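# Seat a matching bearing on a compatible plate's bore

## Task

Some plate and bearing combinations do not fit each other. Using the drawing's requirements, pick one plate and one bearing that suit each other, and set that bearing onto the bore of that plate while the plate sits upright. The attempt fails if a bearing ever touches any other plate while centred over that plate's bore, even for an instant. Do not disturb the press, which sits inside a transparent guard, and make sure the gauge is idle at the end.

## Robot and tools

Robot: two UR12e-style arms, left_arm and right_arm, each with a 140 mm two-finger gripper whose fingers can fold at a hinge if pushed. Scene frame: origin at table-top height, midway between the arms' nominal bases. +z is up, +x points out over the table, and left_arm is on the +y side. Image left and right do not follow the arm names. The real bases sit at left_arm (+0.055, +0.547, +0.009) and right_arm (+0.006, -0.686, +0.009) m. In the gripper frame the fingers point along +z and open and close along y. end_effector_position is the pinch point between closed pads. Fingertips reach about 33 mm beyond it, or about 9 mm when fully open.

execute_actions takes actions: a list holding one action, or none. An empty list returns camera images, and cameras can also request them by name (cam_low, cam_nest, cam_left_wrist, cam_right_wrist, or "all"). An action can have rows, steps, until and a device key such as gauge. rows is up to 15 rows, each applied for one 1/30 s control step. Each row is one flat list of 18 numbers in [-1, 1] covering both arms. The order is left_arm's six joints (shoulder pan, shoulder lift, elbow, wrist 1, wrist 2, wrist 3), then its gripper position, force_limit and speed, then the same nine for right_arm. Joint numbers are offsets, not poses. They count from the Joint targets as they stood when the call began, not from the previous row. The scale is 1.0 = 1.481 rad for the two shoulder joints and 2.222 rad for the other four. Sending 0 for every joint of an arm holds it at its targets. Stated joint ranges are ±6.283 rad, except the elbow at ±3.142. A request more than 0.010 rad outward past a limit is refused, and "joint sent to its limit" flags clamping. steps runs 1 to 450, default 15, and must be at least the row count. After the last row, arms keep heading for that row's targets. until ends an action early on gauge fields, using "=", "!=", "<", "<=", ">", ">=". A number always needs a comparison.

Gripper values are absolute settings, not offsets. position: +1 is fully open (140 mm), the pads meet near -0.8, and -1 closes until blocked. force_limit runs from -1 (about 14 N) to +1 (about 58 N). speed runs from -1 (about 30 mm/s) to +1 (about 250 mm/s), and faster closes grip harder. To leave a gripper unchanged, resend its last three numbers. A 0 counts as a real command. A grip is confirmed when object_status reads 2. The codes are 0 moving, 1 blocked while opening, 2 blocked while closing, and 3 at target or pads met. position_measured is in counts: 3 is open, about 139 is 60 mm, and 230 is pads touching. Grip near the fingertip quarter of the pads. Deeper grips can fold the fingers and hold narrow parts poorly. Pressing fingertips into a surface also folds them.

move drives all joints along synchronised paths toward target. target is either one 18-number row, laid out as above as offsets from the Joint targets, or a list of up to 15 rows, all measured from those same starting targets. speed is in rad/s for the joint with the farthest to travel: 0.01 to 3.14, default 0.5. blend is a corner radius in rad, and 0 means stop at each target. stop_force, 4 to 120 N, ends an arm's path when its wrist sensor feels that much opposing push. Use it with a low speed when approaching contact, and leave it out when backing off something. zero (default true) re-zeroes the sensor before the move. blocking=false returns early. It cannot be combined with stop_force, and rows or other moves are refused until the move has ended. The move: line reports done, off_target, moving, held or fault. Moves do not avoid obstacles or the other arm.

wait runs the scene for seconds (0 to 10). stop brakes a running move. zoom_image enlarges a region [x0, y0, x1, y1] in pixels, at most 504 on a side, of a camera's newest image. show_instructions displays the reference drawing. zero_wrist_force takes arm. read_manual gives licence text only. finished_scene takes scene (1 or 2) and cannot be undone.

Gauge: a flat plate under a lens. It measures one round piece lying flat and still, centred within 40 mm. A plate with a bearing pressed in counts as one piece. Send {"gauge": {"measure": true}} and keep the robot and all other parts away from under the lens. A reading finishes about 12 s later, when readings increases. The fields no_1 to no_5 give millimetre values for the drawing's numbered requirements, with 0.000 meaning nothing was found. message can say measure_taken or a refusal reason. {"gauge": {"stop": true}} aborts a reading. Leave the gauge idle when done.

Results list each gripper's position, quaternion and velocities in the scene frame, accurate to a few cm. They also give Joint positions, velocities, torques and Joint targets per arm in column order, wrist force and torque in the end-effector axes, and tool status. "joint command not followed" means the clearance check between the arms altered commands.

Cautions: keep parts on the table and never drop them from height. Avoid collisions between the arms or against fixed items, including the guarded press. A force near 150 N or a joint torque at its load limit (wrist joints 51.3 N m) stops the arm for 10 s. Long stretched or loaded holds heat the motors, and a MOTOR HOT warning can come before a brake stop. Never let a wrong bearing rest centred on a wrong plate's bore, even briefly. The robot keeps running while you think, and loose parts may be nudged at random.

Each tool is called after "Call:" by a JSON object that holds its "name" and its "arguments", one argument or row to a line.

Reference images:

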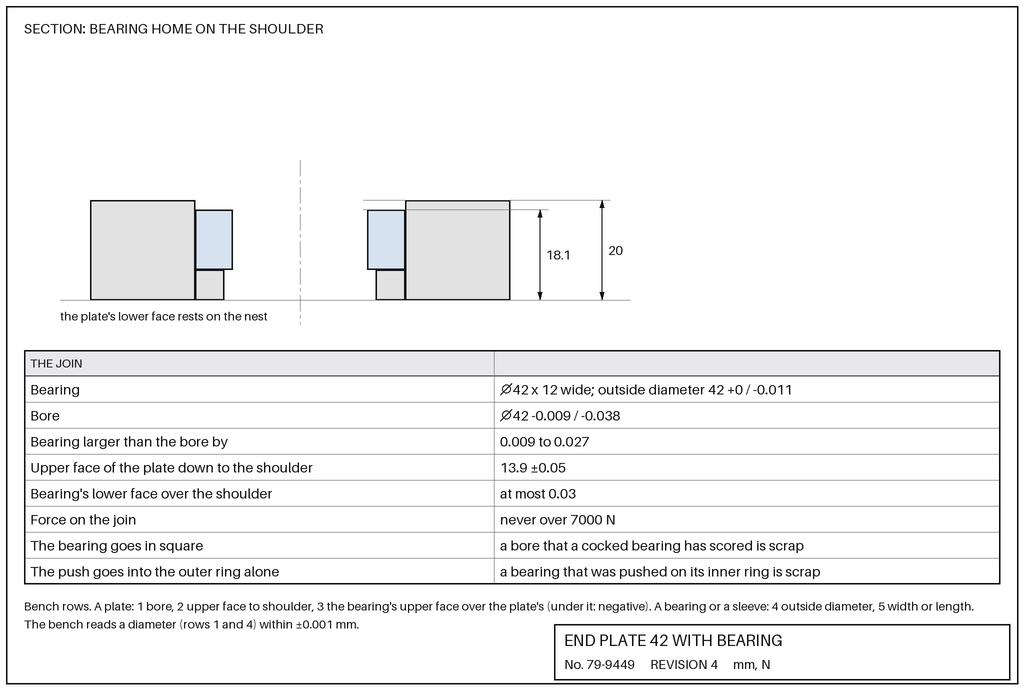

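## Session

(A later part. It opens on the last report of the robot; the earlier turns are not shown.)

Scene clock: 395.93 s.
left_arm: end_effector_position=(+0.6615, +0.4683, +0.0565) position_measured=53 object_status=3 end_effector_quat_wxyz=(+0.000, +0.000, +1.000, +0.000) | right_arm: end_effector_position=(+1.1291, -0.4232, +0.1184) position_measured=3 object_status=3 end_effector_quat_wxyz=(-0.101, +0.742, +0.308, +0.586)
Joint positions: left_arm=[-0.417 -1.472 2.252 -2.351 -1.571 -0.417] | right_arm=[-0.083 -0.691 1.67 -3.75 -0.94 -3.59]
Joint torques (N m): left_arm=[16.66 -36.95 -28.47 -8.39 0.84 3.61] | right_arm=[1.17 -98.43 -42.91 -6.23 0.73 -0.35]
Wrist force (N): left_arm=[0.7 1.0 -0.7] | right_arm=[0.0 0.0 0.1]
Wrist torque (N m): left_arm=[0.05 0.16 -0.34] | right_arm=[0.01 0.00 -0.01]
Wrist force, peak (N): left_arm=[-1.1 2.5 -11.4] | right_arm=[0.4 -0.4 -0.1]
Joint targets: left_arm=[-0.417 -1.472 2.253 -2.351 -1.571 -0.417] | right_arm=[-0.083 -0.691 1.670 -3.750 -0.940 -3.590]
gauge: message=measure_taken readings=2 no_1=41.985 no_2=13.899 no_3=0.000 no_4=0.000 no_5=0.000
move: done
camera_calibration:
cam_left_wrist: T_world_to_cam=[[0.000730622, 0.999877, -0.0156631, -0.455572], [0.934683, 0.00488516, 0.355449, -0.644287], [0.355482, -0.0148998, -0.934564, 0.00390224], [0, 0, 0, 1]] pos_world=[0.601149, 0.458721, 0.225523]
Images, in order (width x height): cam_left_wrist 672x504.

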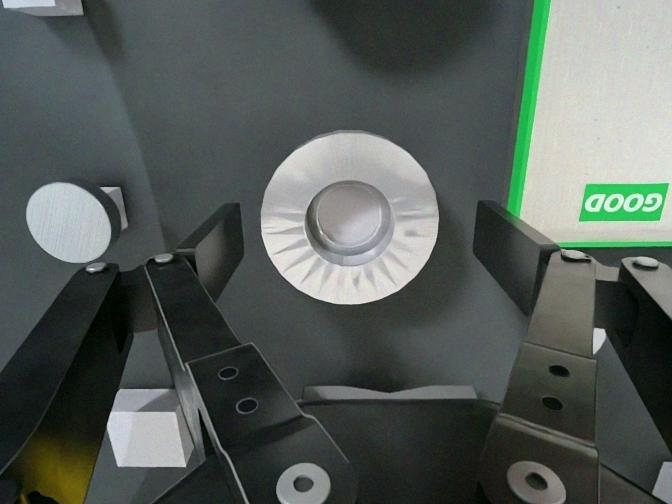

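Call:
{"name": "move", "arguments": {
  "target": [
    [0,0,0,0,0,0,-1,-0.3,-1,0,0,0,0,0,0,1,1,1],
    [0,0,0,0,0,0,0.45,-0.3,-0.7,0,0,0,0,0,0,1,1,1],
    [0,0,0,0,0,-0.707,0.45,-0.3,-0.7,0,0,0,0,0,0,1,1,1],
    [0,0,0,0,0,-0.707,-1,0.3,-1,0,0,0,0,0,0,1,1,1]
  ],
  "speed": 0.8
}}

Call:
{"name": "wait", "arguments": {
  "seconds": 1.2,
  "cameras": ["cam_left_wrist"]
}}

Scene clock: 436.27 s.
left_arm: end_effector_position=(+0.6615, +0.4683, +0.0565) position_measured=105 object_status=0 end_effector_quat_wxyz=(+0.000, +0.707, -0.707, +0.000) | right_arm: end_effector_position=(+1.1291, -0.4232, +0.1184) position_measured=3 object_status=3 end_effector_quat_wxyz=(-0.101, +0.742, +0.308, +0.586)
Joint positions: left_arm=[-0.417 -1.472 2.253 -2.351 -1.571 -1.988] | right_arm=[-0.083 -0.691 1.67 -3.75 -0.94 -3.59]
Joint torques (N m): left_arm=[12 -43.06 -33.43 -4.03 0.42 -4.37] | right_arm=[-0.79 -98.04 -43.31 -5.77 0.39 -0.02]
Wrist force (N): left_arm=[-2.3 7.8 -21.2] | right_arm=[0.0 0.0 0.0]
Wrist torque (N m): left_arm=[0.01 0.18 -0.13] | right_arm=[-0.01 -0.01 -0.01]
Wrist force, peak (N): left_arm=[-2.4 8.1 -21.7] | right_arm=[0.5 0.1 0.4]
Joint targets: left_arm=[-0.417 -1.472 2.253 -2.351 -1.571 -1.988] | right_arm=[-0.083 -0.691 1.670 -3.750 -0.940 -3.590]
gauge: message=measure_taken readings=2 no_1=41.985 no_2=13.899 no_3=0.000 no_4=0.000 no_5=0.000
move: done

Scene clock: 437.47 s.
left_arm: end_effector_position=(+0.6615, +0.4683, +0.0564) position_measured=105 object_status=2 end_effector_quat_wxyz=(+0.000, +0.707, -0.707, +0.000) | right_arm: end_effector_position=(+1.1291, -0.4232, +0.1184) position_measured=3 object_status=3 end_effector_quat_wxyz=(-0.101, +0.742, +0.308, +0.586)
Joint positions: left_arm=[-0.417 -1.472 2.253 -2.351 -1.571 -1.988] | right_arm=[-0.083 -0.691 1.67 -3.75 -0.94 -3.59]
Joint torques (N m): left_arm=[12.01 -46.04 -24.69 -4.07 0.32 -4.29] | right_arm=[-0.36 -97.01 -42.93 -6.06 0.44 -0.28]
Wrist force (N): left_arm=[-2.3 8.1 -22.0] | right_arm=[0.2 0.3 -0.1]
Wrist torque (N m): left_arm=[0.02 0.16 -0.13] | right_arm=[0.08 -0.05 -0.01]
Wrist force, peak (N): left_arm=[-2.3 8.1 -22.0] | right_arm=[0.5 -0.1 0.1]
Joint targets: left_arm=[-0.417 -1.472 2.253 -2.351 -1.571 -1.988] | right_arm=[-0.083 -0.691 1.670 -3.750 -0.940 -3.590]
Tool commands: left_gripper/position=-1.0 left_gripper/force_limit=+0.3 left_gripper/speed=-1.0 right_gripper/position=+1.0 right_gripper/force_limit=+1.0 right_gripper/speed=+1.0
gauge: message=measure_taken readings=2 no_1=41.985 no_2=13.899 no_3=0.000 no_4=0.000 no_5=0.000
wait: 1.20 s
camera_calibration:
cam_left_wrist: T_world_to_cam=[[-0.999892, 0.000572598, -0.0146569, 0.674274], [-0.0046827, 0.93449, 0.35596, -0.458324], [0.0139006, 0.35599, -0.934386, 0.0560723], [0, 0, 0, 1]] pos_world=[0.671276, 0.407951, 0.225421]
Images, in order (width x height): cam_left_wrist 672x504.

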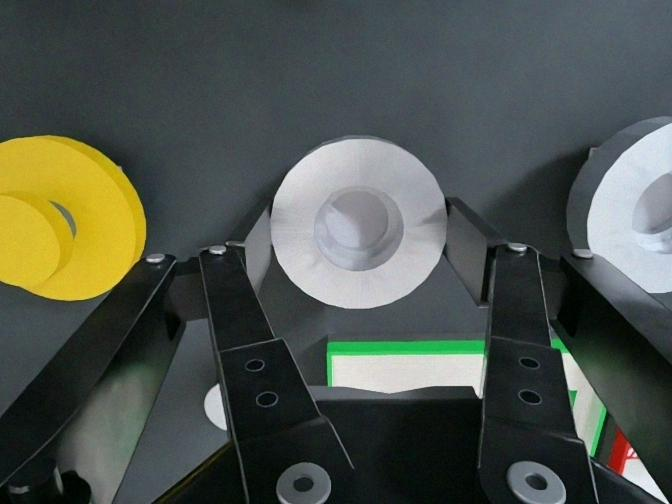

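Call:
{"name": "move", "arguments": {
  "target": [
    [0,-0.1142,-0.0626,0.1383,0,0,-1,0.3,-1,0,0,0,0,0,0,1,1,1],
    [0.1569,0.04,-0.0517,0.0247,0,0.1047,-1,0.3,-1,0,0,0,0,0,0,1,1,1],
    [0.2982,0.2281,-0.2319,0.0795,0,0.1988,-1,0.3,-1,0,0,0,0,0,0,1,1,1]
  ],
  "speed": [0.25,0.4,0.3],
  "blend": [0,0.03,0]
}}

Call:
{"name": "move", "arguments": {
  "target": [0,0.0207,0.0081,-0.0227,0,0,-1,0.3,-1,0,0,0,0,0,0,1,1,1],
  "speed": 0.012,
  "stop_force": 5
}}

Call:
{"name": "move", "arguments": {
  "target": [
    [0,0,0,0,0,0,0.6,-0.5,-1,0,0,0,0,0,0,1,1,1],
    [0,-0.015,-0.006,0.0165,0,0,0.6,-0.5,-1,0,0,0,0,0,0,1,1,1],
    [-0.1415,-0.2032,0.1742,-0.0382,0,-0.0942,0.6,-0.5,-1,0,0,0,0,0,0,1,1,1],
    [-0.1566,-0.385,0.1624,0.0948,0,-0.0942,0.6,-0.5,-1,0,0,0,0,0,0,1,1,1]
  ],
  "speed": [0.5,0.1,0.6,0.6],
  "blend": [0,0,0.05,0]
}}

Call:
{"name": "execute_actions", "arguments": {
  "actions": [
    {"gauge":{"measure":true},"steps":420,"until":{"gauge":{"readings":[">",2]}}}
  ]
}}

Scene clock: 465.33 s.
left_arm: end_effector_position=(+0.9003, +0.7414, +0.0800) position_measured=105 object_status=2 end_effector_quat_wxyz=(+0.000, +0.707, -0.707, +0.000) | right_arm: end_effector_position=(+1.1291, -0.4232, +0.1184) position_measured=3 object_status=3 end_effector_quat_wxyz=(-0.101, +0.742, +0.308, +0.586)
Joint positions: left_arm=[0.024 -1.134 1.737 -2.174 -1.571 -1.546] | right_arm=[-0.083 -0.691 1.67 -3.75 -0.94 -3.59]
Joint torques (N m): left_arm=[16.79 -75.5 -47.3 -3.07 -0.23 3.82] | right_arm=[0.24 -97.07 -44.23 -6.1 0.47 -0.36]
Wrist force (N): left_arm=[0.5 0.7 3.1] | right_arm=[0.2 0.0 0.1]
Wrist torque (N m): left_arm=[-0.03 0.31 -0.25] | right_arm=[0.00 -0.04 -0.01]
Wrist force, peak (N): left_arm=[-2.5 8.3 -22.1] | right_arm=[0.2 -0.2 0.5]
Joint targets: left_arm=[0.024 -1.134 1.737 -2.174 -1.571 -1.546] | right_arm=[-0.083 -0.691 1.670 -3.750 -0.940 -3.590]
gauge: message=measure_taken readings=2 no_1=41.985 no_2=13.899 no_3=0.000 no_4=0.000 no_5=0.000
move: done

Scene clock: 469.30 s.
left_arm: end_effector_position=(+0.9013, +0.7415, +0.0599) position_measured=105 object_status=2 end_effector_quat_wxyz=(+0.000, +0.707, -0.707, +0.001) | right_arm: end_effector_position=(+1.1291, -0.4232, +0.1184) position_measured=3 object_status=3 end_effector_quat_wxyz=(-0.101, +0.742, +0.308, +0.586)
Joint positions: left_arm=[0.024 -1.114 1.749 -2.207 -1.571 -1.546] | right_arm=[-0.083 -0.691 1.67 -3.75 -0.94 -3.59]
Joint torques (N m): left_arm=[14.56 -95.7 -43.9 -3.67 -0.03 3.65] | right_arm=[1.32 -95.65 -43.3 -5.95 0.92 -0.27]
Wrist force (N): left_arm=[1.7 4.0 -6.5] | right_arm=[0.3 -0.2 0.2]
Wrist torque (N m): left_arm=[-0.56 0.35 -0.31] | right_arm=[-0.05 -0.05 -0.01]
Wrist force, peak (N): left_arm=[2.6 11.5 -20.8] | right_arm=[0.5 0.0 0.0]
Joint targets: left_arm=[0.024 -1.114 1.749 -2.207 -1.571 -1.546] | right_arm=[-0.083 -0.691 1.670 -3.750 -0.940 -3.590]
gauge: message=measure_taken readings=2 no_1=41.985 no_2=13.899 no_3=0.000 no_4=0.000 no_5=0.000
move: contact (left_arm); left_arm: the wrist 1 is farthest, 0.017 rad from its target

Scene clock: 473.23 s.
left_arm: end_effector_position=(+0.6498, +0.5994, +0.2217) position_measured=53 object_status=3 end_effector_quat_wxyz=(+0.000, +0.699, -0.715, +0.000) | right_arm: end_effector_position=(+1.1291, -0.4232, +0.1184) position_measured=3 object_status=3 end_effector_quat_wxyz=(-0.101, +0.742, +0.308, +0.586)
Joint positions: left_arm=[-0.208 -1.684 2.11 -1.997 -1.571 -1.756] | right_arm=[-0.083 -0.691 1.67 -3.75 -0.94 -3.59]
Joint torques (N m): left_arm=[-13.68 -52.75 -49.72 -2.82 -0.14 -4.29] | right_arm=[-0.7 -98.1 -43.55 -5.87 0.64 0.11]
Wrist force (N): left_arm=[0.6 0.3 -0.5] | right_arm=[0.2 0.1 0.1]
Wrist torque (N m): left_arm=[-0.10 0.16 0.00] | right_arm=[0.03 -0.03 -0.01]
Wrist force, peak (N): left_arm=[1.5 4.1 -6.2] | right_arm=[0.6 -0.2 0.1]
Joint targets: left_arm=[-0.208 -1.684 2.110 -1.997 -1.571 -1.756] | right_arm=[-0.083 -0.691 1.670 -3.750 -0.940 -3.590]
gauge: message=measure_taken readings=2 no_1=41.985 no_2=13.899 no_3=0.000 no_4=0.000 no_5=0.000
move: done

Scene clock: 485.43 s.
left_arm: end_effector_position=(+0.6498, +0.5994, +0.2218) position_measured=53 object_status=3 end_effector_quat_wxyz=(+0.000, +0.699, -0.715, +0.000) | right_arm: end_effector_position=(+1.1291, -0.4232, +0.1184) position_measured=3 object_status=3 end_effector_quat_wxyz=(-0.101, +0.742, +0.308, +0.586)
Joint positions: left_arm=[-0.208 -1.684 2.11 -1.997 -1.571 -1.756] | right_arm=[-0.083 -0.691 1.67 -3.75 -0.94 -3.59]
Joint torques (N m): left_arm=[-14.55 -53.17 -50.33 -2.91 -0.29 -4.1] | right_arm=[-0.81 -98.23 -43.85 -5.99 0.51 0.05]
Wrist force (N): left_arm=[0.7 0.1 -0.1] | right_arm=[0.2 -0.5 0.0]
Wrist torque (N m): left_arm=[-0.14 0.13 0.01] | right_arm=[-0.10 -0.03 -0.01]
Wrist force, peak (N): left_arm=[1.1 0.3 -0.3] | right_arm=[0.8 0.0 0.3]
Joint targets: left_arm=[-0.208 -1.684 2.110 -1.997 -1.571 -1.756] | right_arm=[-0.083 -0.691 1.670 -3.750 -0.940 -3.590]
Tool commands: left_gripper/position=+0.6 left_gripper/force_limit=-0.5 left_gripper/speed=-1.0 right_gripper/position=+1.0 right_gripper/force_limit=+1.0 right_gripper/speed=+1.0
gauge: message=measure_taken readings=3 no_1=41.953 no_2=13.900 no_3=0.000 no_4=0.000 no_5=0.000

Call:
{"name": "move", "arguments": {
  "target": [
    [0.0151,0.1818,0.0118,-0.133,0,0,0.6,-0.5,-0.7,0,0,0,0,0,0,1,1,1],
    [0.1566,0.37,-0.1684,-0.0783,0,0.0942,0.6,-0.5,-0.7,0,0,0,0,0,0,1,1,1],
    [0.1566,0.385,-0.1624,-0.0948,0,0.0942,0.6,-0.5,-0.7,0,0,0,0,0,0,1,1,1],
    [0.1566,0.385,-0.1624,-0.0948,0,0.0942,-1,0.3,-1,0,0,0,0,0,0,1,1,1]
  ],
  "speed": [0.6,0.5,0.1,0.5],
  "blend": [0.05,0,0,0]
}}

Call:
{"name": "wait", "arguments": {
  "seconds": 1
}}

Call:
{"name": "move", "arguments": {
  "target": [
    [0,-0.015,-0.006,0.0165,0,0,-1,0.3,-1,0,0,0,0,0,0,1,1,1],
    [-0.1415,-0.2032,0.1742,-0.0382,0,-0.0942,-1,0.3,-1,0,0,0,0,0,0,1,1,1],
    [-0.2978,-0.356,0.1643,0.0735,0,-0.1989,-1,0.3,-1,0,0,0,0,0,0,1,1,1]
  ],
  "speed": [0.1,0.4,0.5],
  "blend": [0,0.03,0]
}}

Call:
{"name": "move", "arguments": {
  "target": [0,0.1158,0.0636,-0.1403,0,0,-1,0.3,-1,0,0,0,0,0,0,1,1,1],
  "speed": 0.05,
  "stop_force": 6
}}

Scene clock: 516.73 s.
left_arm: end_effector_position=(+0.9013, +0.7415, +0.0600) position_measured=105 object_status=0 end_effector_quat_wxyz=(+0.000, +0.707, -0.707, +0.001) | right_arm: end_effector_position=(+1.1291, -0.4232, +0.1184) position_measured=3 object_status=3 end_effector_quat_wxyz=(-0.101, +0.742, +0.308, +0.586)
Joint positions: left_arm=[0.024 -1.114 1.749 -2.207 -1.571 -1.546] | right_arm=[-0.083 -0.691 1.67 -3.75 -0.94 -3.59]
Joint torques (N m): left_arm=[15.19 -73.15 -32.64 -6.92 -0.24 3.36] | right_arm=[-2.15 -96.26 -44.3 -6.1 0.77 0.19]
Wrist force (N): left_arm=[1.9 8.2 -18.3] | right_arm=[0.1 0.2 0.0]
Wrist torque (N m): left_arm=[-0.10 0.34 -0.11] | right_arm=[0.04 -0.01 -0.01]
Wrist force, peak (N): left_arm=[1.9 8.2 -18.3] | right_arm=[0.5 0.0 0.4]
Joint targets: left_arm=[0.024 -1.114 1.749 -2.207 -1.571 -1.546] | right_arm=[-0.083 -0.691 1.670 -3.750 -0.940 -3.590]
gauge: message=measure_taken readings=3 no_1=41.953 no_2=13.900 no_3=0.000 no_4=0.000 no_5=0.000
move: done

Scene clock: 517.73 s.
left_arm: end_effector_position=(+0.9013, +0.7415, +0.0600) position_measured=105 object_status=2 end_effector_quat_wxyz=(+0.000, +0.707, -0.707, +0.001) | right_arm: end_effector_position=(+1.1291, -0.4232, +0.1184) position_measured=3 object_status=3 end_effector_quat_wxyz=(-0.101, +0.742, +0.308, +0.586)
Joint positions: left_arm=[0.024 -1.114 1.749 -2.207 -1.571 -1.546] | right_arm=[-0.083 -0.691 1.67 -3.75 -0.94 -3.59]
Joint torques (N m): left_arm=[14.93 -72.88 -32.9 -4.9 -0.48 2.93] | right_arm=[-1.27 -97.36 -43.86 -6.02 0.61 -0.09]
Wrist force (N): left_arm=[1.8 7.8 -17.9] | right_arm=[0.5 0.1 0.2]
Wrist torque (N m): left_arm=[-0.16 0.36 -0.11] | right_arm=[0.01 -0.11 -0.01]
Wrist force, peak (N): left_arm=[1.8 8.2 -18.4] | right_arm=[0.5 0.1 0.2]
Joint targets: left_arm=[0.024 -1.114 1.749 -2.207 -1.571 -1.546] | right_arm=[-0.083 -0.691 1.670 -3.750 -0.940 -3.590]
Tool commands: left_gripper/position=-1.0 left_gripper/force_limit=+0.3 left_gripper/speed=-1.0 right_gripper/position=+1.0 right_gripper/force_limit=+1.0 right_gripper/speed=+1.0
gauge: message=measure_taken readings=3 no_1=41.953 no_2=13.900 no_3=0.000 no_4=0.000 no_5=0.000
wait: 1.00 s

Scene clock: 520.57 s.
left_arm: end_effector_position=(+0.6611, +0.4690, +0.1998) position_measured=105 object_status=2 end_effector_quat_wxyz=(+0.000, +0.707, -0.707, +0.000) | right_arm: end_effector_position=(+1.1291, -0.4232, +0.1184) position_measured=3 object_status=3 end_effector_quat_wxyz=(-0.101, +0.742, +0.308, +0.586)
Joint positions: left_arm=[-0.417 -1.641 2.114 -2.044 -1.571 -1.988] | right_arm=[-0.083 -0.691 1.67 -3.75 -0.94 -3.59]
Joint torques (N m): left_arm=[-15.36 -56.51 -50.28 -3.32 -0.2 -4.23] | right_arm=[-0.02 -97.73 -44.29 -5.91 0.61 -0.33]
Wrist force (N): left_arm=[0.4 1.3 2.0] | right_arm=[0.1 0.0 0.1]
Wrist torque (N m): left_arm=[0.18 0.14 -0.15] | right_arm=[0.00 -0.02 -0.01]
Wrist force, peak (N): left_arm=[1.7 7.5 -17.7] | right_arm=[0.0 -0.2 0.5]
Joint targets: left_arm=[-0.417 -1.641 2.114 -2.044 -1.571 -1.988] | right_arm=[-0.083 -0.691 1.670 -3.750 -0.940 -3.590]
gauge: message=measure_taken readings=3 no_1=41.953 no_2=13.900 no_3=0.000 no_4=0.000 no_5=0.000
move: done

Scene clock: 527.93 s.
left_arm: end_effector_position=(+0.6612, +0.4688, +0.0571) position_measured=105 object_status=2 end_effector_quat_wxyz=(+0.000, +0.707, -0.707, +0.000) | right_arm: end_effector_position=(+1.1291, -0.4232, +0.1184) position_measured=3 object_status=3 end_effector_quat_wxyz=(-0.101, +0.742, +0.308, +0.586)
Joint positions: left_arm=[-0.417 -1.473 2.252 -2.349 -1.571 -1.988] | right_arm=[-0.083 -0.691 1.67 -3.75 -0.94 -3.59]
Joint torques (N m): left_arm=[-8.43 -64 -42.65 -3.17 -0.28 -4.18] | right_arm=[0.1 -96.42 -43.43 -6.14 0.79 -0.32]
Wrist force (N): left_arm=[0.3 0.9 1.7] | right_arm=[-0.1 0.1 0.3]
Wrist torque (N m): left_arm=[0.04 0.25 -0.21] | right_arm=[0.01 0.01 -0.01]
Wrist force, peak (N): left_arm=[-2.0 10.5 -43.3] | right_arm=[0.3 0.1 0.5]
Joint targets: left_arm=[-0.417 -1.473 2.252 -2.349 -1.571 -1.988] | right_arm=[-0.083 -0.691 1.670 -3.750 -0.940 -3.590]
gauge: message=measure_taken readings=3 no_1=41.953 no_2=13.900 no_3=0.000 no_4=0.000 no_5=0.000
move: contact (left_arm)

Call:
{"name": "move", "arguments": {
  "target": [0,0.003,0.0015,-0.0036,0,0,-1,0.3,-1,0,0,0,0,0,0,1,1,1],
  "speed": 0.015,
  "stop_force": 5
}}

Call:
{"name": "move", "arguments": {
  "target": [
    [0,0,0,0,0,0,0.45,-0.3,-0.7,0,0,0,0,0,0,1,1,1],
    [0,-0.1142,-0.0626,0.1383,0,0,0.45,-0.3,-0.7,0,0,0,0,0,0,1,1,1],
    [-0.2827,-0.5588,0.1051,0.267,0,0.5186,0.6,-0.3,-0.7,0,0,0,0,0,0,1,1,1],
    [-0.2827,-0.4429,0.2055,0.0894,0,0.5186,0.6,-0.3,-0.7,0,0,0,0,0,0,1,1,1]
  ],
  "speed": [0.5,0.25,0.8,0.15],
  "blend": [0,0.03,0,0],
  "cameras": ["cam_left_wrist"]
}}

Scene clock: 552.60 s.
left_arm: end_effector_position=(+0.6612, +0.4688, +0.0568) position_measured=105 object_status=2 end_effector_quat_wxyz=(+0.000, +0.707, -0.707, +0.000) | right_arm: end_effector_position=(+1.1291, -0.4232, +0.1184) position_measured=3 object_status=3 end_effector_quat_wxyz=(-0.101, +0.742, +0.308, +0.586)
Joint positions: left_arm=[-0.417 -1.473 2.253 -2.35 -1.571 -1.988] | right_arm=[-0.083 -0.691 1.67 -3.75 -0.94 -3.59]
Joint torques (N m): left_arm=[11.31 -63.39 -39.38 -2.65 -0.07 -4.09] | right_arm=[-0.03 -97.82 -44.56 -6.19 0.52 0.12]
Wrist force (N): left_arm=[1.0 0.0 -0.9] | right_arm=[0.1 -0.1 0.3]
Wrist torque (N m): left_arm=[0.09 0.18 -0.20] | right_arm=[-0.02 -0.01 -0.01]
Wrist force, peak (N): left_arm=[-1.5 6.8 -17.5] | right_arm=[0.3 0.0 0.6]
Joint targets: left_arm=[-0.417 -1.473 2.253 -2.350 -1.571 -1.988] | right_arm=[-0.083 -0.691 1.670 -3.750 -0.940 -3.590]
gauge: message=measure_taken readings=3 no_1=41.953 no_2=13.900 no_3=0.000 no_4=0.000 no_5=0.000
move: contact (left_arm)

Scene clock: 560.13 s.
left_arm: end_effector_position=(+0.3675, +0.4609, +0.0554) position_measured=53 object_status=3 end_effector_quat_wxyz=(+0.000, +0.000, +1.000, +0.000) | right_arm: end_effector_position=(+1.1291, -0.4232, +0.1184) position_measured=3 object_status=3 end_effector_quat_wxyz=(-0.101, +0.742, +0.308, +0.586)
Joint positions: left_arm=[-0.836 -2.129 2.709 -2.151 -1.571 -0.836] | right_arm=[-0.083 -0.691 1.67 -3.75 -0.94 -3.59]
Joint torques (N m): left_arm=[-12.29 15.1 -34.06 -8.17 -0.23 3.55] | right_arm=[-0.86 -97.15 -44.43 -6.05 0.37 0.28]
Wrist force (N): left_arm=[0.3 0.4 -0.1] | right_arm=[0.1 -0.1 0.3]
Wrist torque (N m): left_arm=[-0.17 0.26 -0.16] | right_arm=[-0.03 -0.01 -0.01]
Wrist force, peak (N): left_arm=[1.9 1.2 -0.3] | right_arm=[0.3 0.0 0.6]
Joint targets: left_arm=[-0.836 -2.129 2.709 -2.152 -1.571 -0.836] | right_arm=[-0.083 -0.691 1.670 -3.750 -0.940 -3.590]
gauge: message=measure_taken readings=3 no_1=41.953 no_2=13.900 no_3=0.000 no_4=0.000 no_5=0.000
move: done
camera_calibration:
cam_left_wrist: T_world_to_cam=[[0.0000844992, 0.999873, -0.0159103, -0.447718], [0.934491, 0.00558491, 0.355943, -0.369339], [0.355987, -0.0148981, -0.934372, 0.107111], [0, 0, 0, 1]] pos_world=[0.307052, 0.45132, 0.224422]
Images, in order (width x height): cam_left_wrist 672x504.

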